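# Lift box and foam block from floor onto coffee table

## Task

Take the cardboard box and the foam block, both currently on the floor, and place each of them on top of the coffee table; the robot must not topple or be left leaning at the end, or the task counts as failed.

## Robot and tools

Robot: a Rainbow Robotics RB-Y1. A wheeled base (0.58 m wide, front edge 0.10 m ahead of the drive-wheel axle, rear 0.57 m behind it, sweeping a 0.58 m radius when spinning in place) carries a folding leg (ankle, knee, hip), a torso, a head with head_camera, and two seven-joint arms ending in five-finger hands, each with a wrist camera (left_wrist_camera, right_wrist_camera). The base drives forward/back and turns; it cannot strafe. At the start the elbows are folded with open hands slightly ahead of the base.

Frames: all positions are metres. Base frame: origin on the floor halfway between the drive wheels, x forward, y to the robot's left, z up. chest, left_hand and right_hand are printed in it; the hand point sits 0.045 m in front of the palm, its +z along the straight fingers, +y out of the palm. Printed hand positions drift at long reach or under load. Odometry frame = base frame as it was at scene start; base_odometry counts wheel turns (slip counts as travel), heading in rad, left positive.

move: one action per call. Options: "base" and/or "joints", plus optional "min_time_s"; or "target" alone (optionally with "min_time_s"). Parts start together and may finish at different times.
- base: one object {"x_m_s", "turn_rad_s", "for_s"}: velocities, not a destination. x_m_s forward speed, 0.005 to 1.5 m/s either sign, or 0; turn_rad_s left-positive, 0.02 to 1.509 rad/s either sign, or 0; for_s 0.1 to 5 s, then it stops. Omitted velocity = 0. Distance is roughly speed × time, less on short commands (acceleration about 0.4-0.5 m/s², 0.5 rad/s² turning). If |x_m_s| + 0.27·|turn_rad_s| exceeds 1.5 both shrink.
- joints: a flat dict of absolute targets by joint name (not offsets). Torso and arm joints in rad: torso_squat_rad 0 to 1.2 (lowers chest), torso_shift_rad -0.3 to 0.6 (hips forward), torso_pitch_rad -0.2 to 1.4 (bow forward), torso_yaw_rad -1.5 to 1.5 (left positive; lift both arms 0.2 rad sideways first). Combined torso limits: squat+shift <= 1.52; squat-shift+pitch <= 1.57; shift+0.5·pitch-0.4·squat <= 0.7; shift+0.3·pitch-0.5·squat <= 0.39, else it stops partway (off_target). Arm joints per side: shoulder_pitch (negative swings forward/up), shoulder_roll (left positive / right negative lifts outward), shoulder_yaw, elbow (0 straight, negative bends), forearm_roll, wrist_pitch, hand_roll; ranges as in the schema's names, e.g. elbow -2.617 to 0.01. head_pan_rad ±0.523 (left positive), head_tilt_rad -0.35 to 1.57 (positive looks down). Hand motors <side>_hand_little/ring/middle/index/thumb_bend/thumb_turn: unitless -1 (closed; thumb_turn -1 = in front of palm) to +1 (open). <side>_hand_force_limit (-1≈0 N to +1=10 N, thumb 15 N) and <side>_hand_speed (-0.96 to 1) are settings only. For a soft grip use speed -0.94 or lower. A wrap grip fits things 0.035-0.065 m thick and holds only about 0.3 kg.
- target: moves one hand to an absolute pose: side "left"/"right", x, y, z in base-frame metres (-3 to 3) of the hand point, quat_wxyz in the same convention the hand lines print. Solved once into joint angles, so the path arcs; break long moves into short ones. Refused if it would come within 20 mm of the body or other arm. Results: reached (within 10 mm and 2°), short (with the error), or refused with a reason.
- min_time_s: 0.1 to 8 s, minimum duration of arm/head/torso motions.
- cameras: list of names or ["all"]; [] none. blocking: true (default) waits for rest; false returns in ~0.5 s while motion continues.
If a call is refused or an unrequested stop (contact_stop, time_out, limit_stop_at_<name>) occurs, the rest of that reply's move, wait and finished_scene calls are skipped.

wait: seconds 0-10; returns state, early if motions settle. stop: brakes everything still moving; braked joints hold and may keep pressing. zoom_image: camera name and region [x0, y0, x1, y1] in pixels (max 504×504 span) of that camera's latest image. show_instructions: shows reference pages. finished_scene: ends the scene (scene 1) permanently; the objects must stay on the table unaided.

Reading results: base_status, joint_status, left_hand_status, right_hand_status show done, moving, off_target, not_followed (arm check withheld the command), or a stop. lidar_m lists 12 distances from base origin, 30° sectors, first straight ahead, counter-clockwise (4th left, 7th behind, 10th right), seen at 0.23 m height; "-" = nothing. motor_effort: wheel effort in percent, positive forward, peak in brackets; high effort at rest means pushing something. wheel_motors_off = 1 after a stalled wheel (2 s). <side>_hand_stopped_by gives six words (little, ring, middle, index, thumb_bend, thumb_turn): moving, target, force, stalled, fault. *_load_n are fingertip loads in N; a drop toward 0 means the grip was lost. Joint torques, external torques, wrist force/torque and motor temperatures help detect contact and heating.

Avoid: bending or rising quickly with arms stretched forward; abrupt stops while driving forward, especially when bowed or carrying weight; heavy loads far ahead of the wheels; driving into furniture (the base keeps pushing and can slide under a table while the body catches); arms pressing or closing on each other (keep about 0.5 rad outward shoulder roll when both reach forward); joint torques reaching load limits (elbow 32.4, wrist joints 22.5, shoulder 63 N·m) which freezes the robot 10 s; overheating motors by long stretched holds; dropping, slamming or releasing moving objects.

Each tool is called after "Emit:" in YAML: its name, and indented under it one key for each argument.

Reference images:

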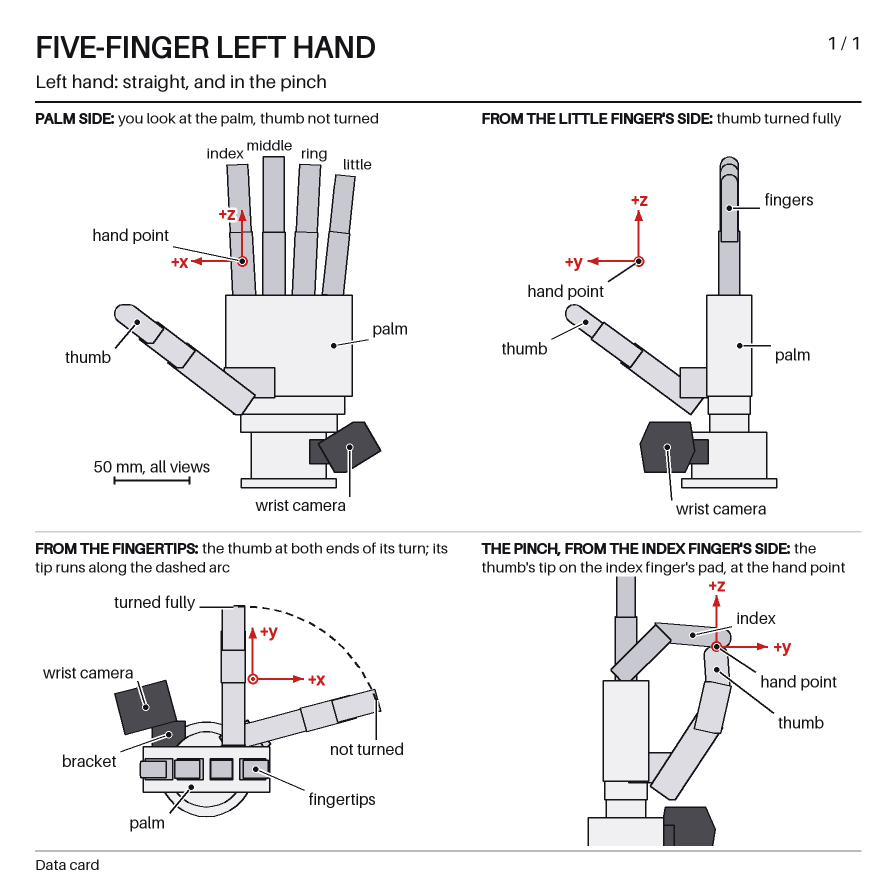

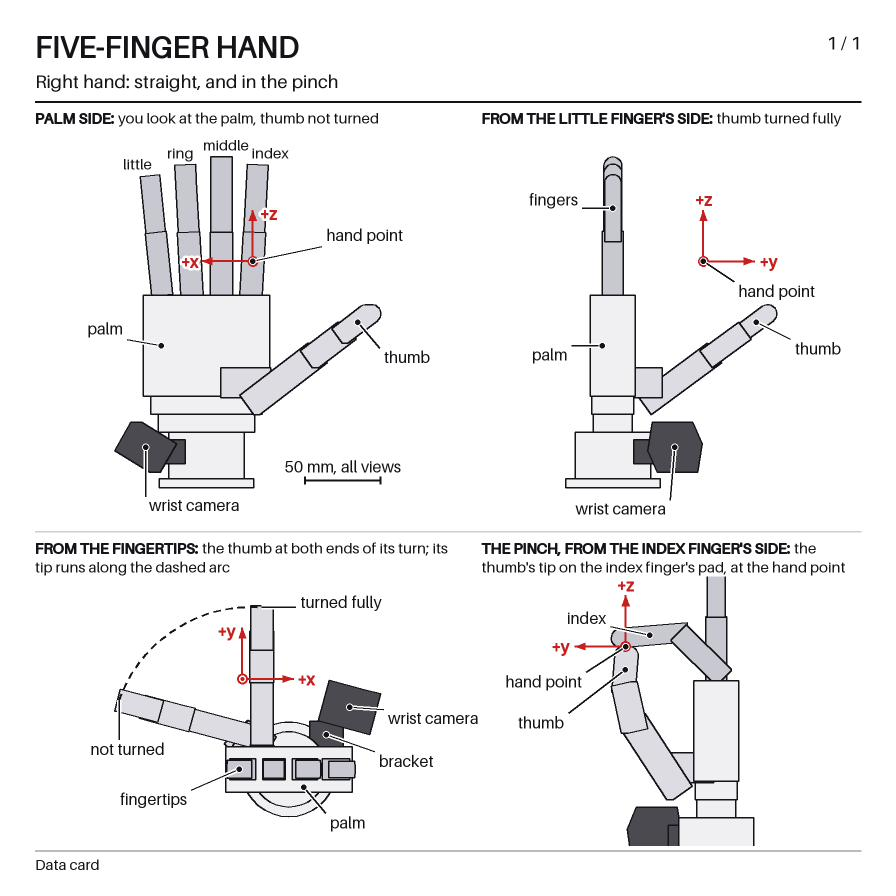

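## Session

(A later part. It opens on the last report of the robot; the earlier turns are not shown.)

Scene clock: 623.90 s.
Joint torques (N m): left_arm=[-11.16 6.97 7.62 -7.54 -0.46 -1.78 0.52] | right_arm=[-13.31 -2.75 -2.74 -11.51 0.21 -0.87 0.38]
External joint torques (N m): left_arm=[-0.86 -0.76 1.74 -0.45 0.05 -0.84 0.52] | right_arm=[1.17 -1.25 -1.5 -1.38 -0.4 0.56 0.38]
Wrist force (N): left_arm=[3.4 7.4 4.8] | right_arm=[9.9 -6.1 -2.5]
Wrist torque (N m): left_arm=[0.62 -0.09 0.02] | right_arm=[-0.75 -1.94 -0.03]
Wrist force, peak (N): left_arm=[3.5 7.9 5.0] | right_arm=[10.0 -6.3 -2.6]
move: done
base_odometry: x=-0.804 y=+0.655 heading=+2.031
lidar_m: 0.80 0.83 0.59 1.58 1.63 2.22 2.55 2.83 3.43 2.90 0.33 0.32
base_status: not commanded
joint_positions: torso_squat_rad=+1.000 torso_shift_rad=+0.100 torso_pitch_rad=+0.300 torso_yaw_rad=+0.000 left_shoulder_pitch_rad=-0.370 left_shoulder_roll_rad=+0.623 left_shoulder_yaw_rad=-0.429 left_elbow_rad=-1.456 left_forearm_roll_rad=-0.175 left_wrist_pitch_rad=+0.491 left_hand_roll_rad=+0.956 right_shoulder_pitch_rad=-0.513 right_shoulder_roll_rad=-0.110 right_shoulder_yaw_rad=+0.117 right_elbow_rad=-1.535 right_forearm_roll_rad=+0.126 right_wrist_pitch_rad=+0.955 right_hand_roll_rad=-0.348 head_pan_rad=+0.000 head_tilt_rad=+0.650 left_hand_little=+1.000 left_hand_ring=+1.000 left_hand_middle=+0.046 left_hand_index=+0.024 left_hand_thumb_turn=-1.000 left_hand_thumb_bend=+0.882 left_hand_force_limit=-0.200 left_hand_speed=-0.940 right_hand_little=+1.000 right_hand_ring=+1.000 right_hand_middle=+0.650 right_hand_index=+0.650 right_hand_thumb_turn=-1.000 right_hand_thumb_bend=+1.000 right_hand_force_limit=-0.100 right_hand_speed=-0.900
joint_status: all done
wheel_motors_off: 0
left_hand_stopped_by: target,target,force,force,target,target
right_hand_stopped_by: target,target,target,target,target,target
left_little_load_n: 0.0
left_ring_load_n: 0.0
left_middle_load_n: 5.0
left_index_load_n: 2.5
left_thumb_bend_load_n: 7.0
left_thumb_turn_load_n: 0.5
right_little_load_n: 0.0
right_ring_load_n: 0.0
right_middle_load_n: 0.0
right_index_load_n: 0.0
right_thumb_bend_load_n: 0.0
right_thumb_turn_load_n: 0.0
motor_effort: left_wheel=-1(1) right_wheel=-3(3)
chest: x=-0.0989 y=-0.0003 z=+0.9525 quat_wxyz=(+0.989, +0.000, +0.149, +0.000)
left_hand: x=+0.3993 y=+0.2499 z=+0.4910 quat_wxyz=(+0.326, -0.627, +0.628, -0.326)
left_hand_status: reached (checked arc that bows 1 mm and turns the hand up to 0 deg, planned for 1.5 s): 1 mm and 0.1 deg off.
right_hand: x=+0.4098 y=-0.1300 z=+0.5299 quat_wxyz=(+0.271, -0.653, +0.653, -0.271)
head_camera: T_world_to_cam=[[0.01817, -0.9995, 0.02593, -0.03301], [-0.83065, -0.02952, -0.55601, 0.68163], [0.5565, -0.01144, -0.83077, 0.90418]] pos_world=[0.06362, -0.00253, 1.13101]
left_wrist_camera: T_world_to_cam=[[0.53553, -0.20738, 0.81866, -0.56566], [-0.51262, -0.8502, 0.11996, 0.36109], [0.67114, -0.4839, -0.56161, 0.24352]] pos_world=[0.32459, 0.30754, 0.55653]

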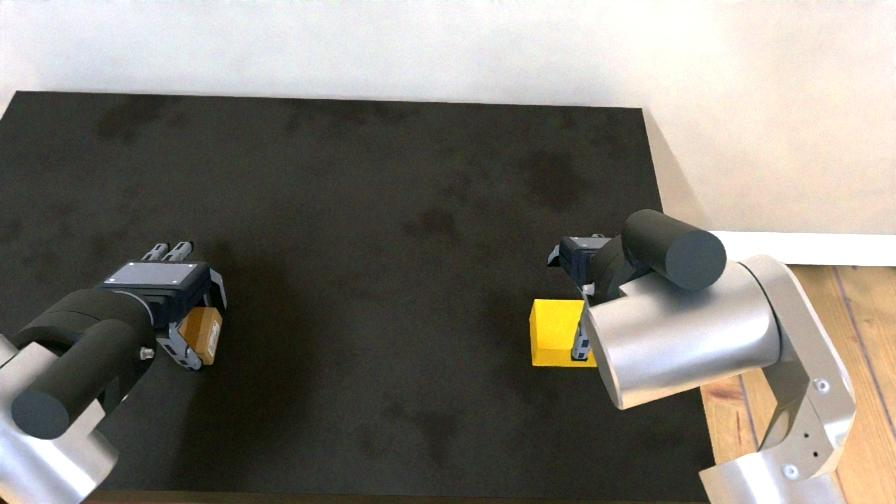

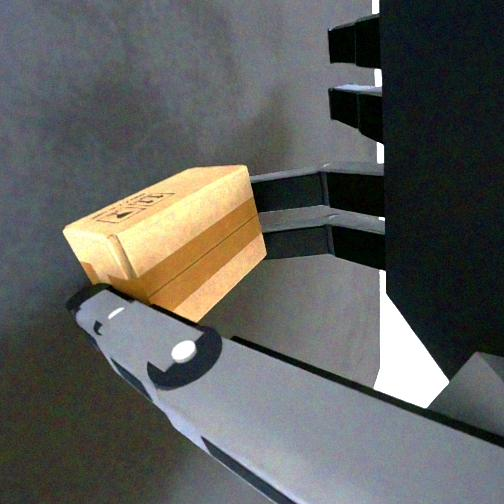

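Emit:
move:
  target: {"side":"left","x":0.40,"y":0.25,"z":0.487,"quat_wxyz":[0.3265,-0.6273,0.6273,-0.3265]}
  min_time_s: 1.2
  cameras: []

Emit:
move:
  target: {"side":"left","x":0.40,"y":0.25,"z":0.4845,"quat_wxyz":[0.3265,-0.6273,0.6273,-0.3265]}
  min_time_s: 1.2
  cameras: ["left_wrist_camera"]

Scene clock: 628.10 s.
Joint torques (N m): left_arm=[-11.31 7.15 6.72 -7.51 -0.52 -1.69 0.32] | right_arm=[-13.33 -2.86 -2.81 -11.29 0.16 -0.88 0.4]
External joint torques (N m): left_arm=[-0.98 -0.52 0.94 -0.42 -0.03 -0.75 0.33] | right_arm=[1.15 -1.35 -1.57 -1.16 -0.45 0.55 0.39]
Wrist force (N): left_arm=[3.3 7.2 4.8] | right_arm=[10.0 -6.0 -2.5]
Wrist torque (N m): left_arm=[0.60 -0.09 0.01] | right_arm=[-0.74 -1.95 -0.03]
Wrist force, peak (N): left_arm=[3.2 8.2 4.9] | right_arm=[10.1 -6.2 -2.4]
move: done
base_odometry: x=-0.804 y=+0.655 heading=+2.031
lidar_m: 0.80 0.84 0.59 1.57 1.63 2.21 2.55 2.84 3.43 2.91 0.33 0.32
base_status: not commanded
joint_positions: torso_squat_rad=+1.000 torso_shift_rad=+0.100 torso_pitch_rad=+0.300 torso_yaw_rad=+0.000 left_shoulder_pitch_rad=-0.373 left_shoulder_roll_rad=+0.612 left_shoulder_yaw_rad=-0.427 left_elbow_rad=-1.434 left_forearm_roll_rad=-0.187 left_wrist_pitch_rad=+0.476 left_hand_roll_rad=+0.960 right_shoulder_pitch_rad=-0.513 right_shoulder_roll_rad=-0.110 right_shoulder_yaw_rad=+0.117 right_elbow_rad=-1.535 right_forearm_roll_rad=+0.126 right_wrist_pitch_rad=+0.955 right_hand_roll_rad=-0.348 head_pan_rad=+0.000 head_tilt_rad=+0.650 left_hand_little=+1.000 left_hand_ring=+1.000 left_hand_middle=+0.046 left_hand_index=+0.024 left_hand_thumb_turn=-1.000 left_hand_thumb_bend=+0.882 left_hand_force_limit=-0.200 left_hand_speed=-0.940 right_hand_little=+1.000 right_hand_ring=+1.000 right_hand_middle=+0.650 right_hand_index=+0.650 right_hand_thumb_turn=-1.000 right_hand_thumb_bend=+1.000 right_hand_force_limit=-0.100 right_hand_speed=-0.900
joint_status: all done
wheel_motors_off: 0
left_hand_stopped_by: target,target,force,force,target,target
right_hand_stopped_by: target,target,target,target,target,target
left_little_load_n: 0.0
left_ring_load_n: 0.0
left_middle_load_n: 5.0
left_index_load_n: 3.0
left_thumb_bend_load_n: 7.0
left_thumb_turn_load_n: 1.0
right_little_load_n: 0.0
right_ring_load_n: 0.0
right_middle_load_n: 0.0
right_index_load_n: 0.0
right_thumb_bend_load_n: 0.0
right_thumb_turn_load_n: 0.0
motor_effort: left_wheel=-1(2) right_wheel=-1(3)
chest: x=-0.0989 y=-0.0003 z=+0.9525 quat_wxyz=(+0.989, +0.000, +0.149, +0.000)
left_hand: x=+0.3995 y=+0.2500 z=+0.4868 quat_wxyz=(+0.326, -0.627, +0.628, -0.326)
left_hand_status: reached (checked arc that bows 1 mm and turns the hand up to 0 deg, planned for 1.2 s): 1 mm and 0.1 deg off.
right_hand: x=+0.4098 y=-0.1300 z=+0.5299 quat_wxyz=(+0.271, -0.653, +0.653, -0.271)

Scene clock: 629.63 s.
Joint torques (N m): left_arm=[-11.55 6.37 6.44 -7.37 -0.67 -1.61 0.34] | right_arm=[-13.34 -2.82 -3.14 -11.34 0.12 -0.89 0.34]
External joint torques (N m): left_arm=[-1.22 -1.25 0.72 -0.28 -0.19 -0.67 0.35] | right_arm=[1.14 -1.31 -1.9 -1.21 -0.49 0.54 0.33]
Wrist force (N): left_arm=[3.2 7.7 4.9] | right_arm=[10.0 -6.1 -2.5]
Wrist torque (N m): left_arm=[0.62 -0.05 -0.02] | right_arm=[-0.76 -1.94 -0.03]
Wrist force, peak (N): left_arm=[3.2 7.8 4.9] | right_arm=[10.2 -6.2 -2.5]
move: done
base_odometry: x=-0.804 y=+0.655 heading=+2.031
lidar_m: 0.80 0.83 0.59 1.57 1.63 2.21 2.56 2.83 3.41 2.91 0.31 0.32
base_status: not commanded
joint_positions: torso_squat_rad=+1.000 torso_shift_rad=+0.100 torso_pitch_rad=+0.300 torso_yaw_rad=+0.000 left_shoulder_pitch_rad=-0.374 left_shoulder_roll_rad=+0.605 left_shoulder_yaw_rad=-0.425 left_elbow_rad=-1.421 left_forearm_roll_rad=-0.194 left_wrist_pitch_rad=+0.466 left_hand_roll_rad=+0.961 right_shoulder_pitch_rad=-0.513 right_shoulder_roll_rad=-0.110 right_shoulder_yaw_rad=+0.117 right_elbow_rad=-1.535 right_forearm_roll_rad=+0.126 right_wrist_pitch_rad=+0.955 right_hand_roll_rad=-0.348 head_pan_rad=+0.000 head_tilt_rad=+0.650 left_hand_little=+1.000 left_hand_ring=+1.000 left_hand_middle=+0.046 left_hand_index=+0.024 left_hand_thumb_turn=-1.000 left_hand_thumb_bend=+0.882 left_hand_force_limit=-0.200 left_hand_speed=-0.940 right_hand_little=+1.000 right_hand_ring=+1.000 right_hand_middle=+0.650 right_hand_index=+0.650 right_hand_thumb_turn=-1.000 right_hand_thumb_bend=+1.000 right_hand_force_limit=-0.100 right_hand_speed=-0.900
joint_status: all done
wheel_motors_off: 0
left_hand_stopped_by: target,target,force,force,target,target
right_hand_stopped_by: target,target,target,target,target,target
left_little_load_n: 0.0
left_ring_load_n: 0.0
left_middle_load_n: 5.0
left_index_load_n: 3.0
left_thumb_bend_load_n: 7.0
left_thumb_turn_load_n: 0.5
right_little_load_n: 0.0
right_ring_load_n: 0.5
right_middle_load_n: 0.0
right_index_load_n: 0.0
right_thumb_bend_load_n: 0.0
right_thumb_turn_load_n: 0.0
motor_effort: left_wheel=-1(1) right_wheel=-1(3)
chest: x=-0.0989 y=-0.0003 z=+0.9525 quat_wxyz=(+0.989, +0.000, +0.149, +0.000)
left_hand: x=+0.3996 y=+0.2500 z=+0.4843 quat_wxyz=(+0.326, -0.627, +0.627, -0.326)
left_hand_status: reached (checked arc that bows 1 mm and turns the hand up to 0 deg, planned for 1.2 s): 0 mm and 0.0 deg off.
right_hand: x=+0.4098 y=-0.1300 z=+0.5299 quat_wxyz=(+0.271, -0.653, +0.653, -0.271)
left_wrist_camera: T_world_to_cam=[[0.53491, -0.20717, 0.81911, -0.56042], [-0.51245, -0.85035, 0.11957, 0.36234], [0.67176, -0.48372, -0.56103, 0.23903]] pos_world=[0.32489, 0.30763, 0.54983]

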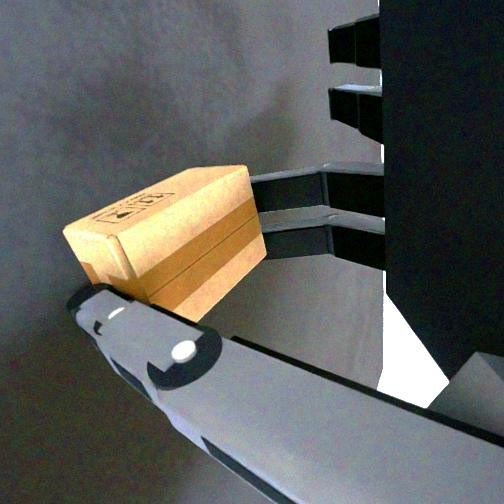

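Emit:
move:
  target: {"side":"left","x":0.40,"y":0.25,"z":0.4825,"quat_wxyz":[0.3265,-0.6273,0.6273,-0.3265]}
  min_time_s: 1.2
  cameras: ["left_wrist_camera"]

Scene clock: 632.80 s.
Joint torques (N m): left_arm=[-11.92 6.88 6.52 -7.76 -0.59 -1.55 0.51] | right_arm=[-13.73 -2.8 -2.83 -11.3 0.19 -0.8 0.41]
External joint torques (N m): left_arm=[-1.58 -0.71 0.86 -0.67 -0.11 -0.62 0.51] | right_arm=[0.75 -1.29 -1.59 -1.17 -0.42 0.63 0.4]
Wrist force (N): left_arm=[3.2 7.3 5.2] | right_arm=[10.0 -6.0 -2.2]
Wrist torque (N m): left_arm=[0.56 -0.05 0.02] | right_arm=[-0.77 -1.96 -0.02]
Wrist force, peak (N): left_arm=[3.8 7.6 5.3] | right_arm=[10.2 -6.1 -2.5]
move: done
base_odometry: x=-0.804 y=+0.655 heading=+2.031
lidar_m: 0.80 0.84 0.59 1.57 1.63 2.21 2.56 2.83 3.41 2.90 0.32 0.32
base_status: not commanded
joint_positions: torso_squat_rad=+1.000 torso_shift_rad=+0.100 torso_pitch_rad=+0.300 torso_yaw_rad=+0.000 left_shoulder_pitch_rad=-0.375 left_shoulder_roll_rad=+0.600 left_shoulder_yaw_rad=-0.424 left_elbow_rad=-1.410 left_forearm_roll_rad=-0.200 left_wrist_pitch_rad=+0.459 left_hand_roll_rad=+0.963 right_shoulder_pitch_rad=-0.513 right_shoulder_roll_rad=-0.110 right_shoulder_yaw_rad=+0.117 right_elbow_rad=-1.535 right_forearm_roll_rad=+0.126 right_wrist_pitch_rad=+0.955 right_hand_roll_rad=-0.348 head_pan_rad=+0.000 head_tilt_rad=+0.650 left_hand_little=+1.000 left_hand_ring=+1.000 left_hand_middle=+0.046 left_hand_index=+0.024 left_hand_thumb_turn=-1.000 left_hand_thumb_bend=+0.882 left_hand_force_limit=-0.200 left_hand_speed=-0.940 right_hand_little=+1.000 right_hand_ring=+1.000 right_hand_middle=+0.650 right_hand_index=+0.650 right_hand_thumb_turn=-1.000 right_hand_thumb_bend=+1.000 right_hand_force_limit=-0.100 right_hand_speed=-0.900
joint_status: all done
wheel_motors_off: 0
left_hand_stopped_by: target,target,force,force,target,target
right_hand_stopped_by: target,target,target,target,target,target
left_little_load_n: 0.0
left_ring_load_n: 0.0
left_middle_load_n: 5.0
left_index_load_n: 3.0
left_thumb_bend_load_n: 6.5
left_thumb_turn_load_n: 0.5
right_little_load_n: 0.0
right_ring_load_n: 0.0
right_middle_load_n: 0.0
right_index_load_n: 0.0
right_thumb_bend_load_n: 0.0
right_thumb_turn_load_n: 0.0
motor_effort: left_wheel=+0(1) right_wheel=-3(3)
chest: x=-0.0989 y=-0.0003 z=+0.9525 quat_wxyz=(+0.989, +0.000, +0.149, +0.000)
left_hand: x=+0.3997 y=+0.2500 z=+0.4823 quat_wxyz=(+0.326, -0.627, +0.627, -0.326)
left_hand_status: reached (checked arc that bows 0 mm and turns the hand up to 0 deg, planned for 1.2 s): 0 mm and 0.0 deg off.
right_hand: x=+0.4098 y=-0.1300 z=+0.5299 quat_wxyz=(+0.271, -0.653, +0.653, -0.271)
left_wrist_camera: T_world_to_cam=[[0.53488, -0.20715, 0.81914, -0.5588], [-0.51242, -0.85038, 0.11954, 0.36259], [0.67182, -0.48368, -0.56099, 0.23786]] pos_world=[0.32489, 0.30763, 0.54783]

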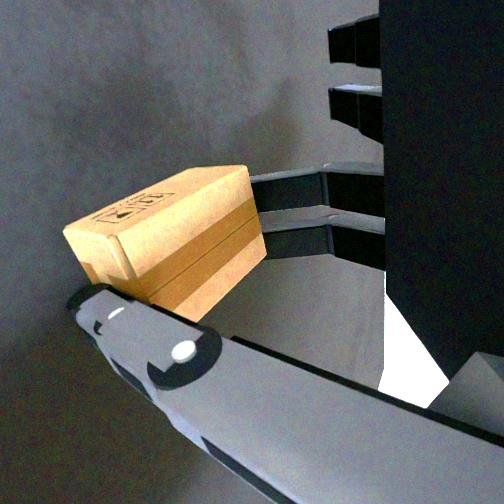

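Emit:
move:
  target: {"side":"left","x":0.40,"y":0.25,"z":0.4805,"quat_wxyz":[0.3265,-0.6273,0.6273,-0.3265]}
  min_time_s: 1.2
  cameras: ["head_camera","left_wrist_camera"]

Scene clock: 636.17 s.
Joint torques (N m): left_arm=[-10.61 6.46 5.97 -5.35 -0.51 -1.51 0.1] | right_arm=[-13.27 -2.88 -2.81 -11.31 0.07 -0.86 0.38]
External joint torques (N m): left_arm=[-0.25 -1.1 0.35 1.74 -0.05 -0.57 0.11] | right_arm=[1.21 -1.37 -1.57 -1.18 -0.54 0.58 0.37]
Wrist force (N): left_arm=[3.5 3.1 -0.2] | right_arm=[10.0 -6.0 -2.4]
Wrist torque (N m): left_arm=[0.23 -0.21 0.10] | right_arm=[-0.73 -1.95 -0.02]
Wrist force, peak (N): left_arm=[3.8 7.6 5.1] | right_arm=[10.1 -6.3 -2.4]
move: done
base_odometry: x=-0.804 y=+0.655 heading=+2.031
lidar_m: 0.80 0.83 0.59 1.57 1.62 2.21 2.55 2.82 3.42 2.90 0.32 0.33
base_status: not commanded
joint_positions: torso_squat_rad=+1.000 torso_shift_rad=+0.100 torso_pitch_rad=+0.300 torso_yaw_rad=+0.000 left_shoulder_pitch_rad=-0.377 left_shoulder_roll_rad=+0.595 left_shoulder_yaw_rad=-0.422 left_elbow_rad=-1.401 left_forearm_roll_rad=-0.206 left_wrist_pitch_rad=+0.452 left_hand_roll_rad=+0.964 right_shoulder_pitch_rad=-0.513 right_shoulder_roll_rad=-0.110 right_shoulder_yaw_rad=+0.117 right_elbow_rad=-1.535 right_forearm_roll_rad=+0.126 right_wrist_pitch_rad=+0.955 right_hand_roll_rad=-0.348 head_pan_rad=+0.000 head_tilt_rad=+0.650 left_hand_little=+1.000 left_hand_ring=+1.000 left_hand_middle=+0.046 left_hand_index=+0.024 left_hand_thumb_turn=-1.000 left_hand_thumb_bend=+0.882 left_hand_force_limit=-0.200 left_hand_speed=-0.940 right_hand_little=+1.000 right_hand_ring=+1.000 right_hand_middle=+0.650 right_hand_index=+0.650 right_hand_thumb_turn=-1.000 right_hand_thumb_bend=+1.000 right_hand_force_limit=-0.100 right_hand_speed=-0.900
joint_status: all done
wheel_motors_off: 0
left_hand_stopped_by: target,target,force,force,target,target
right_hand_stopped_by: target,target,target,target,target,target
left_little_load_n: 0.0
left_ring_load_n: 0.0
left_middle_load_n: 4.5
left_index_load_n: 2.5
left_thumb_bend_load_n: 7.0
left_thumb_turn_load_n: 0.0
right_little_load_n: 0.0
right_ring_load_n: 0.0
right_middle_load_n: -0.5
right_index_load_n: 0.0
right_thumb_bend_load_n: 0.0
right_thumb_turn_load_n: 0.0
motor_effort: left_wheel=-1(1) right_wheel=+0(3)
chest: x=-0.0989 y=-0.0003 z=+0.9525 quat_wxyz=(+0.989, +0.000, +0.149, +0.000)
left_hand: x=+0.4000 y=+0.2499 z=+0.4807 quat_wxyz=(+0.326, -0.627, +0.627, -0.327)
left_hand_status: reached (checked arc that bows 0 mm and turns the hand up to 0 deg, planned for 1.2 s): 0 mm and 0.0 deg off.
right_hand: x=+0.4098 y=-0.1300 z=+0.5299 quat_wxyz=(+0.271, -0.653, +0.653, -0.271)
head_camera: T_world_to_cam=[[0.01817, -0.9995, 0.02593, -0.03301], [-0.83065, -0.02952, -0.55601, 0.68163], [0.5565, -0.01144, -0.83077, 0.90418]] pos_world=[0.06362, -0.00253, 1.13101]
left_wrist_camera: T_world_to_cam=[[0.53414, -0.20715, 0.81963, -0.55761], [-0.51272, -0.85024, 0.11924, 0.36309], [0.67217, -0.48393, -0.56035, 0.23626]] pos_world=[0.32519, 0.30753, 0.54613]

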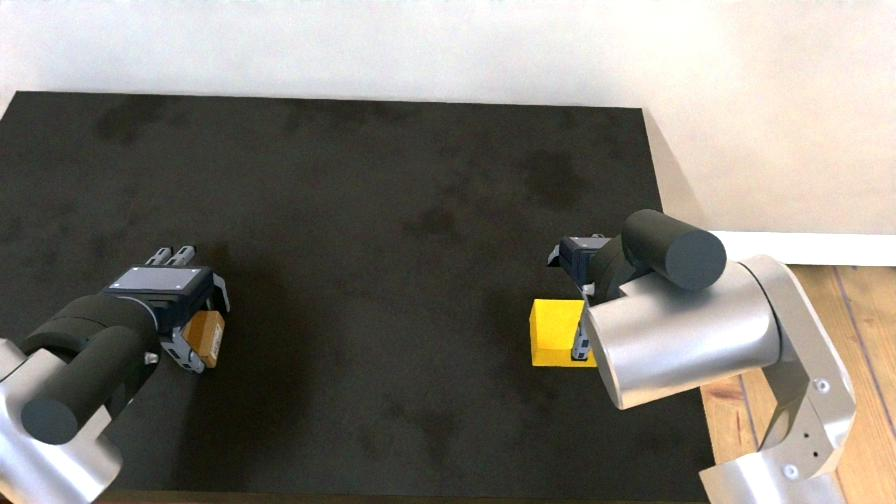

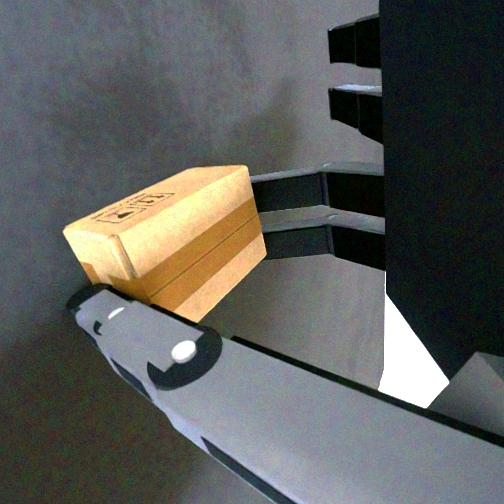

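Emit:
move:
  target: {"side":"left","x":0.40,"y":0.25,"z":0.4815,"quat_wxyz":[0.3265,-0.6273,0.6273,-0.3265]}
  min_time_s: 1
  cameras: []

Emit:
move:
  joints: {"left_hand_speed":-0.92,"left_hand_index":0.3,"left_hand_middle":0.3,"left_hand_thumb_bend":1.0}
  cameras: ["head_camera","left_wrist_camera"]

Scene clock: 640.43 s.
Joint torques (N m): left_arm=[-10.27 7.47 5.91 -7.42 -0.18 -1.25 0] | right_arm=[-13.47 -2.83 -2.76 -11.35 0.21 -0.81 0.31]
External joint torques (N m): left_arm=[0.09 -0.09 0.29 -0.33 0.29 -0.32 0] | right_arm=[1.01 -1.32 -1.52 -1.22 -0.4 0.62 0.31]
Wrist force (N): left_arm=[3.0 3.2 -0.6] | right_arm=[10.0 -6.0 -2.4]
Wrist torque (N m): left_arm=[0.26 -0.11 0.07] | right_arm=[-0.74 -1.96 -0.03]
Wrist force, peak (N): left_arm=[3.8 3.7 -0.5] | right_arm=[10.2 -6.1 -2.4]
move: done
base_odometry: x=-0.804 y=+0.655 heading=+2.031
lidar_m: 0.80 0.84 0.60 1.57 1.63 2.21 2.55 2.82 3.43 2.90 0.32 0.32
base_status: not commanded
joint_positions: torso_squat_rad=+1.000 torso_shift_rad=+0.100 torso_pitch_rad=+0.300 torso_yaw_rad=+0.000 left_shoulder_pitch_rad=-0.377 left_shoulder_roll_rad=+0.595 left_shoulder_yaw_rad=-0.422 left_elbow_rad=-1.401 left_forearm_roll_rad=-0.206 left_wrist_pitch_rad=+0.452 left_hand_roll_rad=+0.964 right_shoulder_pitch_rad=-0.513 right_shoulder_roll_rad=-0.110 right_shoulder_yaw_rad=+0.117 right_elbow_rad=-1.535 right_forearm_roll_rad=+0.126 right_wrist_pitch_rad=+0.955 right_hand_roll_rad=-0.348 head_pan_rad=+0.000 head_tilt_rad=+0.650 left_hand_little=+1.000 left_hand_ring=+1.000 left_hand_middle=+0.046 left_hand_index=+0.024 left_hand_thumb_turn=-1.000 left_hand_thumb_bend=+0.882 left_hand_force_limit=-0.200 left_hand_speed=-0.940 right_hand_little=+1.000 right_hand_ring=+1.000 right_hand_middle=+0.650 right_hand_index=+0.650 right_hand_thumb_turn=-1.000 right_hand_thumb_bend=+1.000 right_hand_force_limit=-0.100 right_hand_speed=-0.900
joint_status: all done
wheel_motors_off: 0
left_hand_stopped_by: target,target,force,force,target,target
right_hand_stopped_by: target,target,target,target,target,target
left_little_load_n: 0.0
left_ring_load_n: 0.0
left_middle_load_n: 4.5
left_index_load_n: 2.5
left_thumb_bend_load_n: 7.0
left_thumb_turn_load_n: 0.0
right_little_load_n: 0.0
right_ring_load_n: 0.0
right_middle_load_n: 0.0
right_index_load_n: 0.0
right_thumb_bend_load_n: 0.0
right_thumb_turn_load_n: 0.0
motor_effort: left_wheel=+0(2) right_wheel=+0(3)
chest: x=-0.0989 y=-0.0003 z=+0.9525 quat_wxyz=(+0.989, +0.000, +0.149, +0.000)
left_hand: x=+0.4000 y=+0.2499 z=+0.4807 quat_wxyz=(+0.326, -0.627, +0.627, -0.327)
left_hand_status: reached (checked arc that bows 0 mm and turns the hand up to 0 deg, planned for 1.0 s): 1 mm and 0.0 deg off.
right_hand: x=+0.4098 y=-0.1300 z=+0.5299 quat_wxyz=(+0.271, -0.653, +0.653, -0.271)

Scene clock: 642.13 s.
Joint torques (N m): left_arm=[-10.72 7.37 5.6 -7.63 -0.26 -1.31 0.22] | right_arm=[-13.42 -2.57 -2.84 -11.32 0.2 -0.82 0.45]
External joint torques (N m): left_arm=[-0.36 -0.19 -0.02 -0.54 0.21 -0.37 0.23] | right_arm=[1.07 -1.06 -1.6 -1.19 -0.41 0.61 0.44]
Wrist force (N): left_arm=[3.3 7.1 4.4] | right_arm=[10.0 -6.2 -2.6]
Wrist torque (N m): left_arm=[0.59 -0.10 0.01] | right_arm=[-0.75 -1.95 -0.04]
Wrist force, peak (N): left_arm=[3.3 7.7 5.2] | right_arm=[10.1 -6.1 -2.4]
move: done
base_odometry: x=-0.804 y=+0.655 heading=+2.031
lidar_m: 0.80 0.83 0.59 1.58 1.63 2.21 2.56 2.83 3.43 2.90 0.31 0.31
base_status: not commanded
joint_positions: torso_squat_rad=+1.000 torso_shift_rad=+0.100 torso_pitch_rad=+0.300 torso_yaw_rad=+0.000 left_shoulder_pitch_rad=-0.377 left_shoulder_roll_rad=+0.595 left_shoulder_yaw_rad=-0.422 left_elbow_rad=-1.401 left_forearm_roll_rad=-0.206 left_wrist_pitch_rad=+0.452 left_hand_roll_rad=+0.964 right_shoulder_pitch_rad=-0.513 right_shoulder_roll_rad=-0.110 right_shoulder_yaw_rad=+0.117 right_elbow_rad=-1.535 right_forearm_roll_rad=+0.126 right_wrist_pitch_rad=+0.955 right_hand_roll_rad=-0.348 head_pan_rad=+0.000 head_tilt_rad=+0.650 left_hand_little=+1.000 left_hand_ring=+1.000 left_hand_middle=+0.300 left_hand_index=+0.300 left_hand_thumb_turn=-1.000 left_hand_thumb_bend=+1.000 left_hand_force_limit=-0.200 left_hand_speed=-0.920 right_hand_little=+1.000 right_hand_ring=+1.000 right_hand_middle=+0.650 right_hand_index=+0.650 right_hand_thumb_turn=-1.000 right_hand_thumb_bend=+1.000 right_hand_force_limit=-0.100 right_hand_speed=-0.900
joint_status: all done
wheel_motors_off: 0
left_hand_stopped_by: target,target,target,target,target,target
right_hand_stopped_by: target,target,target,target,target,target
left_little_load_n: 0.0
left_ring_load_n: -0.5
left_middle_load_n: 0.0
left_index_load_n: 0.0
left_thumb_bend_load_n: 0.0
left_thumb_turn_load_n: 0.0
right_little_load_n: 0.0
right_ring_load_n: 0.0
right_middle_load_n: -0.5
right_index_load_n: 0.0
right_thumb_bend_load_n: 0.0
right_thumb_turn_load_n: 0.0
motor_effort: left_wheel=-1(2) right_wheel=+0(3)
chest: x=-0.0989 y=-0.0003 z=+0.9525 quat_wxyz=(+0.989, +0.000, +0.149, +0.000)
left_hand: x=+0.4000 y=+0.2499 z=+0.4807 quat_wxyz=(+0.326, -0.627, +0.627, -0.327)
right_hand: x=+0.4098 y=-0.1300 z=+0.5299 quat_wxyz=(+0.271, -0.653, +0.653, -0.271)
head_camera: T_world_to_cam=[[0.01817, -0.9995, 0.02593, -0.03301], [-0.83065, -0.02952, -0.55601, 0.68163], [0.5565, -0.01144, -0.83077, 0.90418]] pos_world=[0.06362, -0.00253, 1.13101]
left_wrist_camera: T_world_to_cam=[[0.53402, -0.2071, 0.81972, -0.55763], [-0.51277, -0.85021, 0.11925, 0.36309], [0.67223, -0.484, -0.56022, 0.23619]] pos_world=[0.32519, 0.30753, 0.54613]

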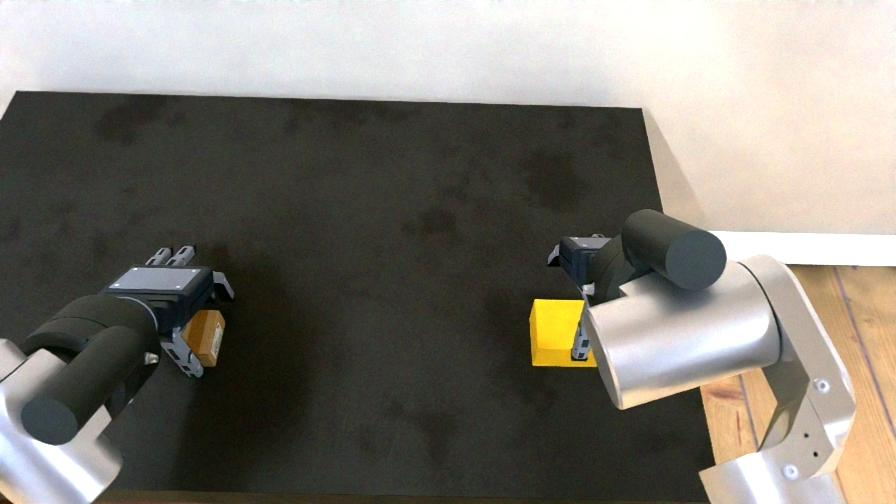

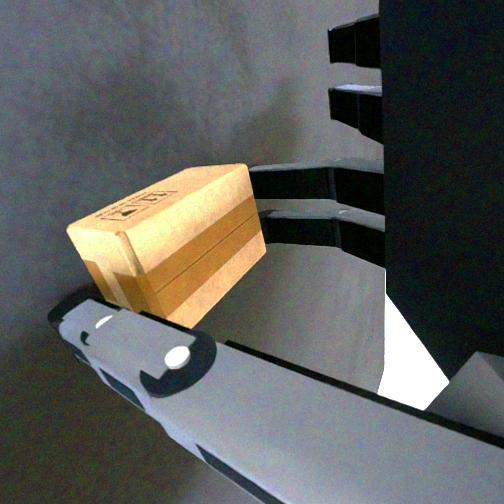

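Emit:
move:
  joints: {"left_hand_index":0.5,"left_hand_middle":0.5}
  cameras: []

Emit:
move:
  target: {"side":"left","x":0.40,"y":0.25,"z":0.493,"quat_wxyz":[0.3265,-0.6273,0.6273,-0.3265]}
  min_time_s: 1.5
  cameras: ["head_camera","left_wrist_camera"]

Scene clock: 646.50 s.
Joint torques (N m): left_arm=[-10.26 7.2 5.11 -7.66 -0.11 -1.18 0.12] | right_arm=[-13.36 -2.93 -2.61 -11.25 0.24 -0.84 0.4]
External joint torques (N m): left_arm=[0.1 -0.37 -0.52 -0.57 0.36 -0.24 0.13] | right_arm=[1.12 -1.42 -1.37 -1.12 -0.37 0.6 0.39]
Wrist force (N): left_arm=[3.7 7.4 4.7] | right_arm=[10.0 -6.0 -2.6]
Wrist torque (N m): left_arm=[0.63 -0.15 0.05] | right_arm=[-0.74 -1.96 -0.01]
Wrist force, peak (N): left_arm=[3.7 7.4 5.1] | right_arm=[10.2 -6.0 -2.5]
move: done
base_odometry: x=-0.804 y=+0.655 heading=+2.031
lidar_m: 0.80 0.84 0.59 1.57 1.63 2.21 2.55 2.83 3.42 2.90 0.32 0.31
base_status: not commanded
joint_positions: torso_squat_rad=+1.000 torso_shift_rad=+0.100 torso_pitch_rad=+0.300 torso_yaw_rad=+0.000 left_shoulder_pitch_rad=-0.377 left_shoulder_roll_rad=+0.595 left_shoulder_yaw_rad=-0.422 left_elbow_rad=-1.401 left_forearm_roll_rad=-0.206 left_wrist_pitch_rad=+0.452 left_hand_roll_rad=+0.964 right_shoulder_pitch_rad=-0.513 right_shoulder_roll_rad=-0.110 right_shoulder_yaw_rad=+0.117 right_elbow_rad=-1.535 right_forearm_roll_rad=+0.126 right_wrist_pitch_rad=+0.955 right_hand_roll_rad=-0.348 head_pan_rad=+0.000 head_tilt_rad=+0.650 left_hand_little=+1.000 left_hand_ring=+1.000 left_hand_middle=+0.500 left_hand_index=+0.500 left_hand_thumb_turn=-1.000 left_hand_thumb_bend=+1.000 left_hand_force_limit=-0.200 left_hand_speed=-0.920 right_hand_little=+1.000 right_hand_ring=+1.000 right_hand_middle=+0.650 right_hand_index=+0.650 right_hand_thumb_turn=-1.000 right_hand_thumb_bend=+1.000 right_hand_force_limit=-0.100 right_hand_speed=-0.900
joint_status: all done
wheel_motors_off: 0
left_hand_stopped_by: target,target,target,target,target,target
right_hand_stopped_by: target,target,target,target,target,target
left_little_load_n: 0.0
left_ring_load_n: 0.0
left_middle_load_n: 0.0
left_index_load_n: 0.0
left_thumb_bend_load_n: 0.0
left_thumb_turn_load_n: 0.0
right_little_load_n: 0.0
right_ring_load_n: 0.0
right_middle_load_n: 0.0
right_index_load_n: 0.0
right_thumb_bend_load_n: 0.0
right_thumb_turn_load_n: 0.0
motor_effort: left_wheel=-1(1) right_wheel=+0(3)
chest: x=-0.0989 y=-0.0003 z=+0.9525 quat_wxyz=(+0.989, +0.000, +0.149, +0.000)
left_hand: x=+0.4000 y=+0.2499 z=+0.4807 quat_wxyz=(+0.326, -0.627, +0.627, -0.327)
right_hand: x=+0.4098 y=-0.1300 z=+0.5299 quat_wxyz=(+0.271, -0.653, +0.653, -0.271)

Scene clock: 648.33 s.
Joint torques (N m): left_arm=[-9.26 9.02 4.94 -9.66 -0.26 -0.88 -0.17] | right_arm=[-13.05 -2.73 -2.81 -11.24 0.1 -0.86 0.48]
External joint torques (N m): left_arm=[1.06 1.27 -0.97 -2.55 0.25 0.07 -0.16] | right_arm=[1.44 -1.23 -1.57 -1.11 -0.51 0.57 0.47]
Wrist force (N): left_arm=[3.6 7.0 4.4] | right_arm=[9.9 -6.1 -2.4]
Wrist torque (N m): left_arm=[0.57 -0.14 -0.18] | right_arm=[-0.76 -1.93 -0.03]
Wrist force, peak (N): left_arm=[3.4 7.6 4.8] | right_arm=[10.1 -6.2 -2.5]
move: done
base_odometry: x=-0.804 y=+0.655 heading=+2.031
lidar_m: 0.80 0.84 0.58 1.57 1.62 2.20 2.55 2.82 3.42 2.90 0.31 0.31
base_status: not commanded
joint_positions: torso_squat_rad=+1.000 torso_shift_rad=+0.100 torso_pitch_rad=+0.300 torso_yaw_rad=+0.000 left_shoulder_pitch_rad=-0.370 left_shoulder_roll_rad=+0.625 left_shoulder_yaw_rad=-0.427 left_elbow_rad=-1.462 left_forearm_roll_rad=-0.171 left_wrist_pitch_rad=+0.495 left_hand_roll_rad=+0.954 right_shoulder_pitch_rad=-0.513 right_shoulder_roll_rad=-0.110 right_shoulder_yaw_rad=+0.117 right_elbow_rad=-1.535 right_forearm_roll_rad=+0.126 right_wrist_pitch_rad=+0.955 right_hand_roll_rad=-0.348 head_pan_rad=+0.000 head_tilt_rad=+0.650 left_hand_little=+1.000 left_hand_ring=+1.000 left_hand_middle=+0.500 left_hand_index=+0.500 left_hand_thumb_turn=-1.000 left_hand_thumb_bend=+1.000 left_hand_force_limit=-0.200 left_hand_speed=-0.920 right_hand_little=+1.000 right_hand_ring=+1.000 right_hand_middle=+0.650 right_hand_index=+0.650 right_hand_thumb_turn=-1.000 right_hand_thumb_bend=+1.000 right_hand_force_limit=-0.100 right_hand_speed=-0.900
joint_status: all done
wheel_motors_off: 0
left_hand_stopped_by: target,target,target,target,target,target
right_hand_stopped_by: target,target,target,target,target,target
left_little_load_n: 0.0
left_ring_load_n: 0.0
left_middle_load_n: 0.0
left_index_load_n: 0.0
left_thumb_bend_load_n: 0.0
left_thumb_turn_load_n: 0.0
right_little_load_n: 0.0
right_ring_load_n: 0.0
right_middle_load_n: 0.0
right_index_load_n: 0.0
right_thumb_bend_load_n: 0.0
right_thumb_turn_load_n: 0.0
motor_effort: left_wheel=+0(1) right_wheel=-2(3)
chest: x=-0.0989 y=-0.0003 z=+0.9525 quat_wxyz=(+0.989, +0.000, +0.149, +0.000)
left_hand: x=+0.4001 y=+0.2499 z=+0.4930 quat_wxyz=(+0.326, -0.627, +0.627, -0.327)
left_hand_status: reached (checked arc that bows 2 mm and turns the hand up to 0 deg, planned for 1.5 s): 0 mm and 0.0 deg off.
right_hand: x=+0.4098 y=-0.1300 z=+0.5299 quat_wxyz=(+0.271, -0.653, +0.653, -0.271)
head_camera: T_world_to_cam=[[0.01817, -0.9995, 0.02593, -0.03301], [-0.83065, -0.02952, -0.55601, 0.68163], [0.5565, -0.01144, -0.83077, 0.90418]] pos_world=[0.06362, -0.00253, 1.13101]
left_wrist_camera: T_world_to_cam=[[0.53424, -0.20664, 0.81969, -0.56797], [-0.51225, -0.85049, 0.11947, 0.36147], [0.67245, -0.4837, -0.56022, 0.24285]] pos_world=[0.32529, 0.30753, 0.55843]

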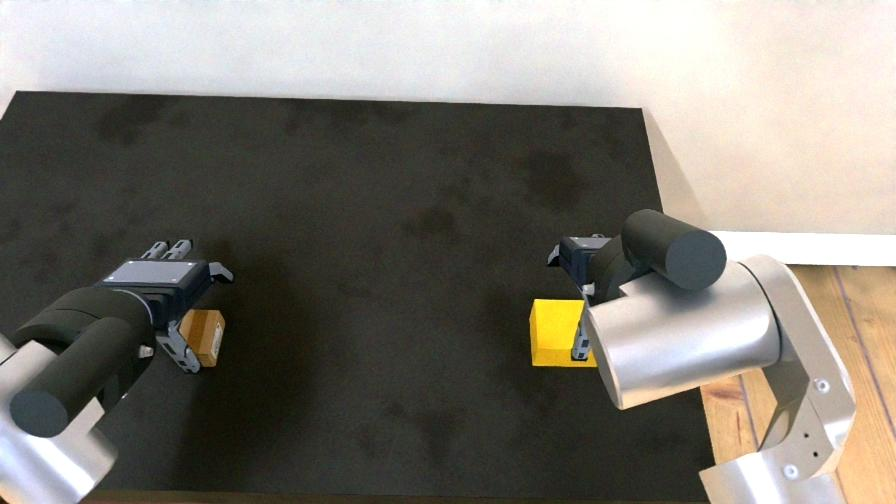

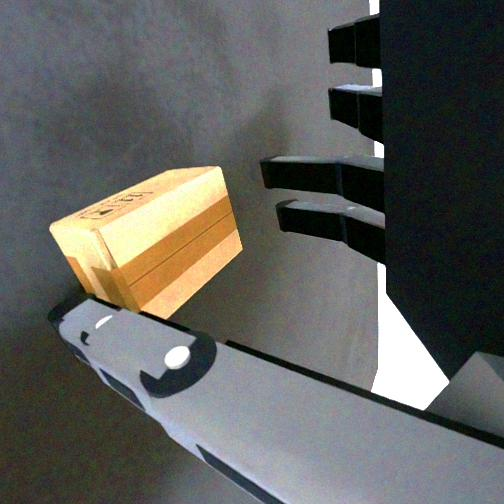

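Clean release. Raise both hands.

Emit:
move:
  target: {"side":"left","x":0.40,"y":0.25,"z":0.53,"quat_wxyz":[0.3265,-0.6273,0.6273,-0.3265]}
  min_time_s: 1.5
  cameras: []

Emit:
move:
  target: {"side":"left","x":0.39,"y":0.25,"z":0.60,"quat_wxyz":[0.3265,-0.6273,0.6273,-0.3265]}
  min_time_s: 1.5
  cameras: []

Emit:
move:
  target: {"side":"right","x":0.405,"y":-0.13,"z":0.60,"quat_wxyz":[0.2706,-0.6533,0.6533,-0.2706]}
  min_time_s: 1.5
  cameras: ["all"]

Scene clock: 653.30 s.
Joint torques (N m): left_arm=[-9.1 8.69 8.15 -9.2 -0.23 -1.06 0.03] | right_arm=[-13.45 -2.78 -2.59 -11.28 0.09 -0.87 0.5]
External joint torques (N m): left_arm=[1.14 0.48 1.51 -2.12 0.4 -0.07 0.04] | right_arm=[1.03 -1.27 -1.35 -1.15 -0.52 0.56 0.5]
Wrist force (N): left_arm=[3.1 7.2 4.8] | right_arm=[9.9 -6.0 -2.4]
Wrist torque (N m): left_arm=[0.56 -0.05 -0.19] | right_arm=[-0.75 -1.94 -0.03]
Wrist force, peak (N): left_arm=[3.1 7.5 5.2] | right_arm=[10.2 -6.2 -2.6]
move: done
base_odometry: x=-0.804 y=+0.655 heading=+2.031
lidar_m: 0.81 0.84 0.58 1.57 1.64 2.22 2.55 2.83 3.42 2.90 0.32 0.32
base_status: not commanded
joint_positions: torso_squat_rad=+1.000 torso_shift_rad=+0.100 torso_pitch_rad=+0.300 torso_yaw_rad=+0.000 left_shoulder_pitch_rad=-0.356 left_shoulder_roll_rad=+0.704 left_shoulder_yaw_rad=-0.424 left_elbow_rad=-1.626 left_forearm_roll_rad=-0.079 left_wrist_pitch_rad=+0.612 left_hand_roll_rad=+0.924 right_shoulder_pitch_rad=-0.513 right_shoulder_roll_rad=-0.110 right_shoulder_yaw_rad=+0.117 right_elbow_rad=-1.535 right_forearm_roll_rad=+0.126 right_wrist_pitch_rad=+0.955 right_hand_roll_rad=-0.348 head_pan_rad=+0.000 head_tilt_rad=+0.650 left_hand_little=+1.000 left_hand_ring=+1.000 left_hand_middle=+0.500 left_hand_index=+0.500 left_hand_thumb_turn=-1.000 left_hand_thumb_bend=+1.000 left_hand_force_limit=-0.200 left_hand_speed=-0.920 right_hand_little=+1.000 right_hand_ring=+1.000 right_hand_middle=+0.650 right_hand_index=+0.650 right_hand_thumb_turn=-1.000 right_hand_thumb_bend=+1.000 right_hand_force_limit=-0.100 right_hand_speed=-0.900
joint_status: all done
wheel_motors_off: 0
left_hand_stopped_by: target,target,target,target,target,target
right_hand_stopped_by: target,target,target,target,target,target
left_little_load_n: 0.0
left_ring_load_n: 0.0
left_middle_load_n: 0.0
left_index_load_n: 0.0
left_thumb_bend_load_n: 0.0
left_thumb_turn_load_n: 0.0
right_little_load_n: 0.0
right_ring_load_n: 0.0
right_middle_load_n: -0.5
right_index_load_n: 0.0
right_thumb_bend_load_n: 0.0
right_thumb_turn_load_n: 0.0
motor_effort: left_wheel=-1(2) right_wheel=-1(3)
chest: x=-0.0989 y=-0.0003 z=+0.9525 quat_wxyz=(+0.989, +0.000, +0.149, +0.000)
left_hand: x=+0.4000 y=+0.2496 z=+0.5295 quat_wxyz=(+0.326, -0.627, +0.627, -0.327)
left_hand_status: reached (checked arc that bows 6 mm and turns the hand up to 1 deg, planned for 1.5 s): 1 mm and 0.1 deg off.
right_hand: x=+0.4098 y=-0.1300 z=+0.5299 quat_wxyz=(+0.271, -0.653, +0.653, -0.271)

Scene clock: 655.13 s.
Joint torques (N m): left_arm=[-8.65 10.16 9.03 -8.97 -0.43 -1.01 -0.3] | right_arm=[-13.35 -2.67 -2.53 -11.4 0.14 -0.88 0.24]
External joint torques (N m): left_arm=[1.14 1.24 1.42 -2.25 0.39 0.01 -0.3] | right_arm=[1.13 -1.16 -1.29 -1.27 -0.47 0.55 0.23]
Wrist force (N): left_arm=[3.2 7.1 4.7] | right_arm=[10.0 -6.1 -2.4]
Wrist torque (N m): left_arm=[0.50 -0.13 -0.13] | right_arm=[-0.76 -1.97 -0.02]
Wrist force, peak (N): left_arm=[3.2 7.6 4.9] | right_arm=[10.1 -6.3 -2.4]
move: done
base_odometry: x=-0.804 y=+0.655 heading=+2.031
lidar_m: 0.80 0.83 0.59 1.58 1.62 2.22 2.56 2.82 3.42 2.90 0.32 0.31
base_status: not commanded
joint_positions: torso_squat_rad=+1.000 torso_shift_rad=+0.100 torso_pitch_rad=+0.300 torso_yaw_rad=+0.000 left_shoulder_pitch_rad=-0.326 left_shoulder_roll_rad=+0.842 left_shoulder_yaw_rad=-0.372 left_elbow_rad=-1.918 left_forearm_roll_rad=+0.063 left_wrist_pitch_rad=+0.826 left_hand_roll_rad=+0.899 right_shoulder_pitch_rad=-0.513 right_shoulder_roll_rad=-0.110 right_shoulder_yaw_rad=+0.117 right_elbow_rad=-1.535 right_forearm_roll_rad=+0.126 right_wrist_pitch_rad=+0.955 right_hand_roll_rad=-0.348 head_pan_rad=+0.000 head_tilt_rad=+0.650 left_hand_little=+1.000 left_hand_ring=+1.000 left_hand_middle=+0.500 left_hand_index=+0.500 left_hand_thumb_turn=-1.000 left_hand_thumb_bend=+1.000 left_hand_force_limit=-0.200 left_hand_speed=-0.920 right_hand_little=+1.000 right_hand_ring=+1.000 right_hand_middle=+0.650 right_hand_index=+0.650 right_hand_thumb_turn=-1.000 right_hand_thumb_bend=+1.000 right_hand_force_limit=-0.100 right_hand_speed=-0.900
joint_status: all done
wheel_motors_off: 0
left_hand_stopped_by: target,target,target,target,target,target
right_hand_stopped_by: target,target,target,target,target,target
left_little_load_n: 0.0
left_ring_load_n: 0.0
left_middle_load_n: 0.0
left_index_load_n: 0.0
left_thumb_bend_load_n: 0.0
left_thumb_turn_load_n: 0.0
right_little_load_n: 0.0
right_ring_load_n: 0.0
right_middle_load_n: 0.0
right_index_load_n: 0.0
right_thumb_bend_load_n: 0.0
right_thumb_turn_load_n: 0.5
motor_effort: left_wheel=-1(1) right_wheel=-1(3)
chest: x=-0.0989 y=-0.0003 z=+0.9525 quat_wxyz=(+0.989, +0.000, +0.149, +0.000)
left_hand: x=+0.3900 y=+0.2499 z=+0.5998 quat_wxyz=(+0.326, -0.627, +0.627, -0.327)
left_hand_status: reached (checked arc that bows 12 mm and turns the hand up to 2 deg, planned for 1.5 s): 0 mm and 0.0 deg off.
right_hand: x=+0.4098 y=-0.1300 z=+0.5299 quat_wxyz=(+0.271, -0.653, +0.653, -0.271)

Scene clock: 656.97 s.
Joint torques (N m): left_arm=[-9.17 9.8 8.71 -9.06 -0.49 -1.1 0.12] | right_arm=[-15.14 -2.94 -2.9 -10.99 0.17 -0.85 0.38]
External joint torques (N m): left_arm=[0.61 0.88 1.1 -2.35 0.32 -0.08 0.13] | right_arm=[-0.53 -1.24 -1.52 -1.14 -0.43 0.6 0.37]
Wrist force (N): left_arm=[3.2 7.1 4.4] | right_arm=[9.9 -6.1 -2.4]
Wrist torque (N m): left_arm=[0.53 -0.15 -0.17] | right_arm=[-0.77 -1.92 -0.04]
Wrist force, peak (N): left_arm=[3.5 7.3 4.8] | right_arm=[10.2 -6.3 -2.7]
move: done
base_odometry: x=-0.804 y=+0.655 heading=+2.031
lidar_m: 0.80 0.84 0.60 1.58 1.63 2.21 2.54 2.83 3.41 2.90 0.32 0.32
base_status: not commanded
joint_positions: torso_squat_rad=+1.000 torso_shift_rad=+0.100 torso_pitch_rad=+0.300 torso_yaw_rad=+0.000 left_shoulder_pitch_rad=-0.326 left_shoulder_roll_rad=+0.842 left_shoulder_yaw_rad=-0.372 left_elbow_rad=-1.918 left_forearm_roll_rad=+0.063 left_wrist_pitch_rad=+0.826 left_hand_roll_rad=+0.899 right_shoulder_pitch_rad=-0.536 right_shoulder_roll_rad=-0.122 right_shoulder_yaw_rad=+0.101 right_elbow_rad=-1.780 right_forearm_roll_rad=+0.091 right_wrist_pitch_rad=+1.220 right_hand_roll_rad=-0.304 head_pan_rad=+0.000 head_tilt_rad=+0.650 left_hand_little=+1.000 left_hand_ring=+1.000 left_hand_middle=+0.500 left_hand_index=+0.500 left_hand_thumb_turn=-1.000 left_hand_thumb_bend=+1.000 left_hand_force_limit=-0.200 left_hand_speed=-0.920 right_hand_little=+1.000 right_hand_ring=+1.000 right_hand_middle=+0.650 right_hand_index=+0.650 right_hand_thumb_turn=-1.000 right_hand_thumb_bend=+1.000 right_hand_force_limit=-0.100 right_hand_speed=-0.900
joint_status: all done
wheel_motors_off: 0
left_hand_stopped_by: target,target,target,target,target,target
right_hand_stopped_by: target,target,target,target,target,target
left_little_load_n: 0.0
left_ring_load_n: 0.0
left_middle_load_n: 0.0
left_index_load_n: 0.0
left_thumb_bend_load_n: 0.0
left_thumb_turn_load_n: 0.0
right_little_load_n: -0.5
right_ring_load_n: 0.0
right_middle_load_n: 0.0
right_index_load_n: 0.0
right_thumb_bend_load_n: 0.0
right_thumb_turn_load_n: 0.0
motor_effort: left_wheel=-1(1) right_wheel=+1(3)
chest: x=-0.0989 y=-0.0003 z=+0.9525 quat_wxyz=(+0.989, +0.000, +0.149, +0.000)
left_hand: x=+0.3900 y=+0.2499 z=+0.5998 quat_wxyz=(+0.326, -0.627, +0.627, -0.326)
right_hand: x=+0.4050 y=-0.1297 z=+0.5999 quat_wxyz=(+0.271, -0.653, +0.653, -0.270)
right_hand_status: reached (checked arc that bows 5 mm and turns the hand up to 1 deg, planned for 1.5 s): 0 mm and 0.0 deg off.
pictures: head_camera, left_wrist_camera, right_wrist_camera
head_camera: T_world_to_cam=[[0.01817, -0.9995, 0.02593, -0.03301], [-0.83065, -0.02952, -0.55601, 0.68163], [0.5565, -0.01144, -0.83077, 0.90418]] pos_world=[0.06362, -0.00253, 1.13101]
left_wrist_camera: T_world_to_cam=[[0.5344, -0.20683, 0.81953, -0.65001], [-0.51248, -0.85033, 0.11958, 0.34348], [0.67214, -0.4839, -0.56041, 0.30977]] pos_world=[0.31519, 0.30753, 0.66523]
right_wrist_camera: T_world_to_cam=[[-0.68813, -0.26451, -0.67566, 0.64646], [-0.5297, 0.81951, 0.21865, 0.18731], [0.49587, 0.50836, -0.70405, 0.4046]] pos_world=[0.34344, -0.18819, 0.68069]

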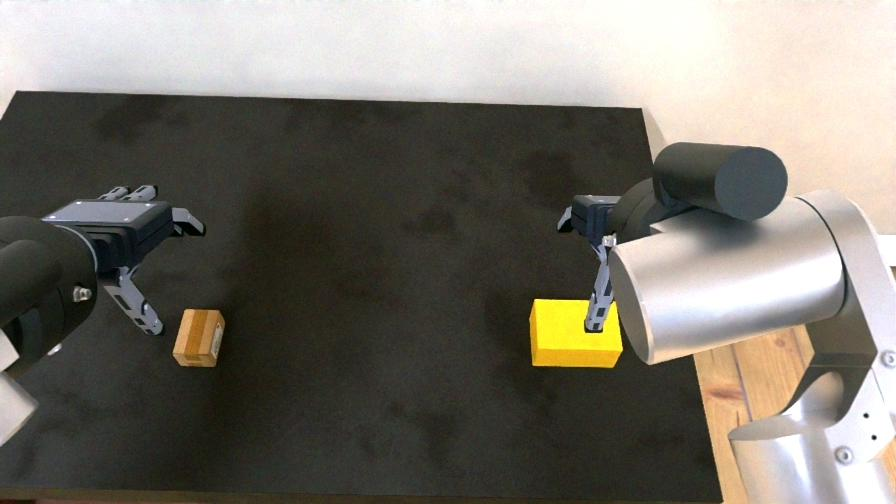

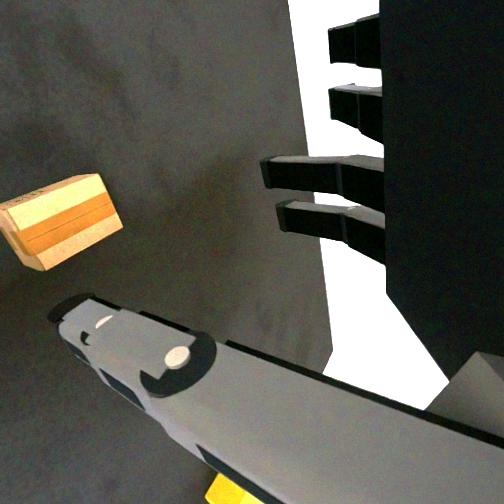

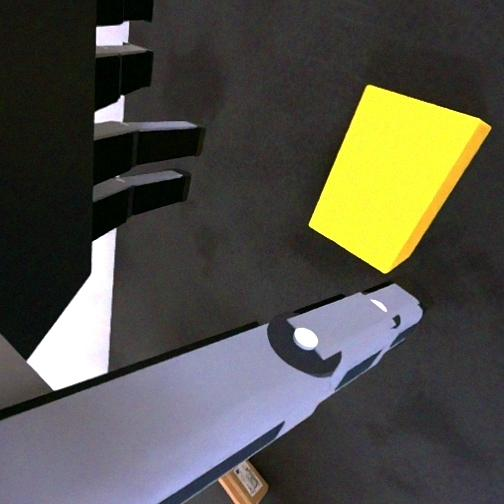

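Emit:
finished_scene:

The scene is finished: the task was done.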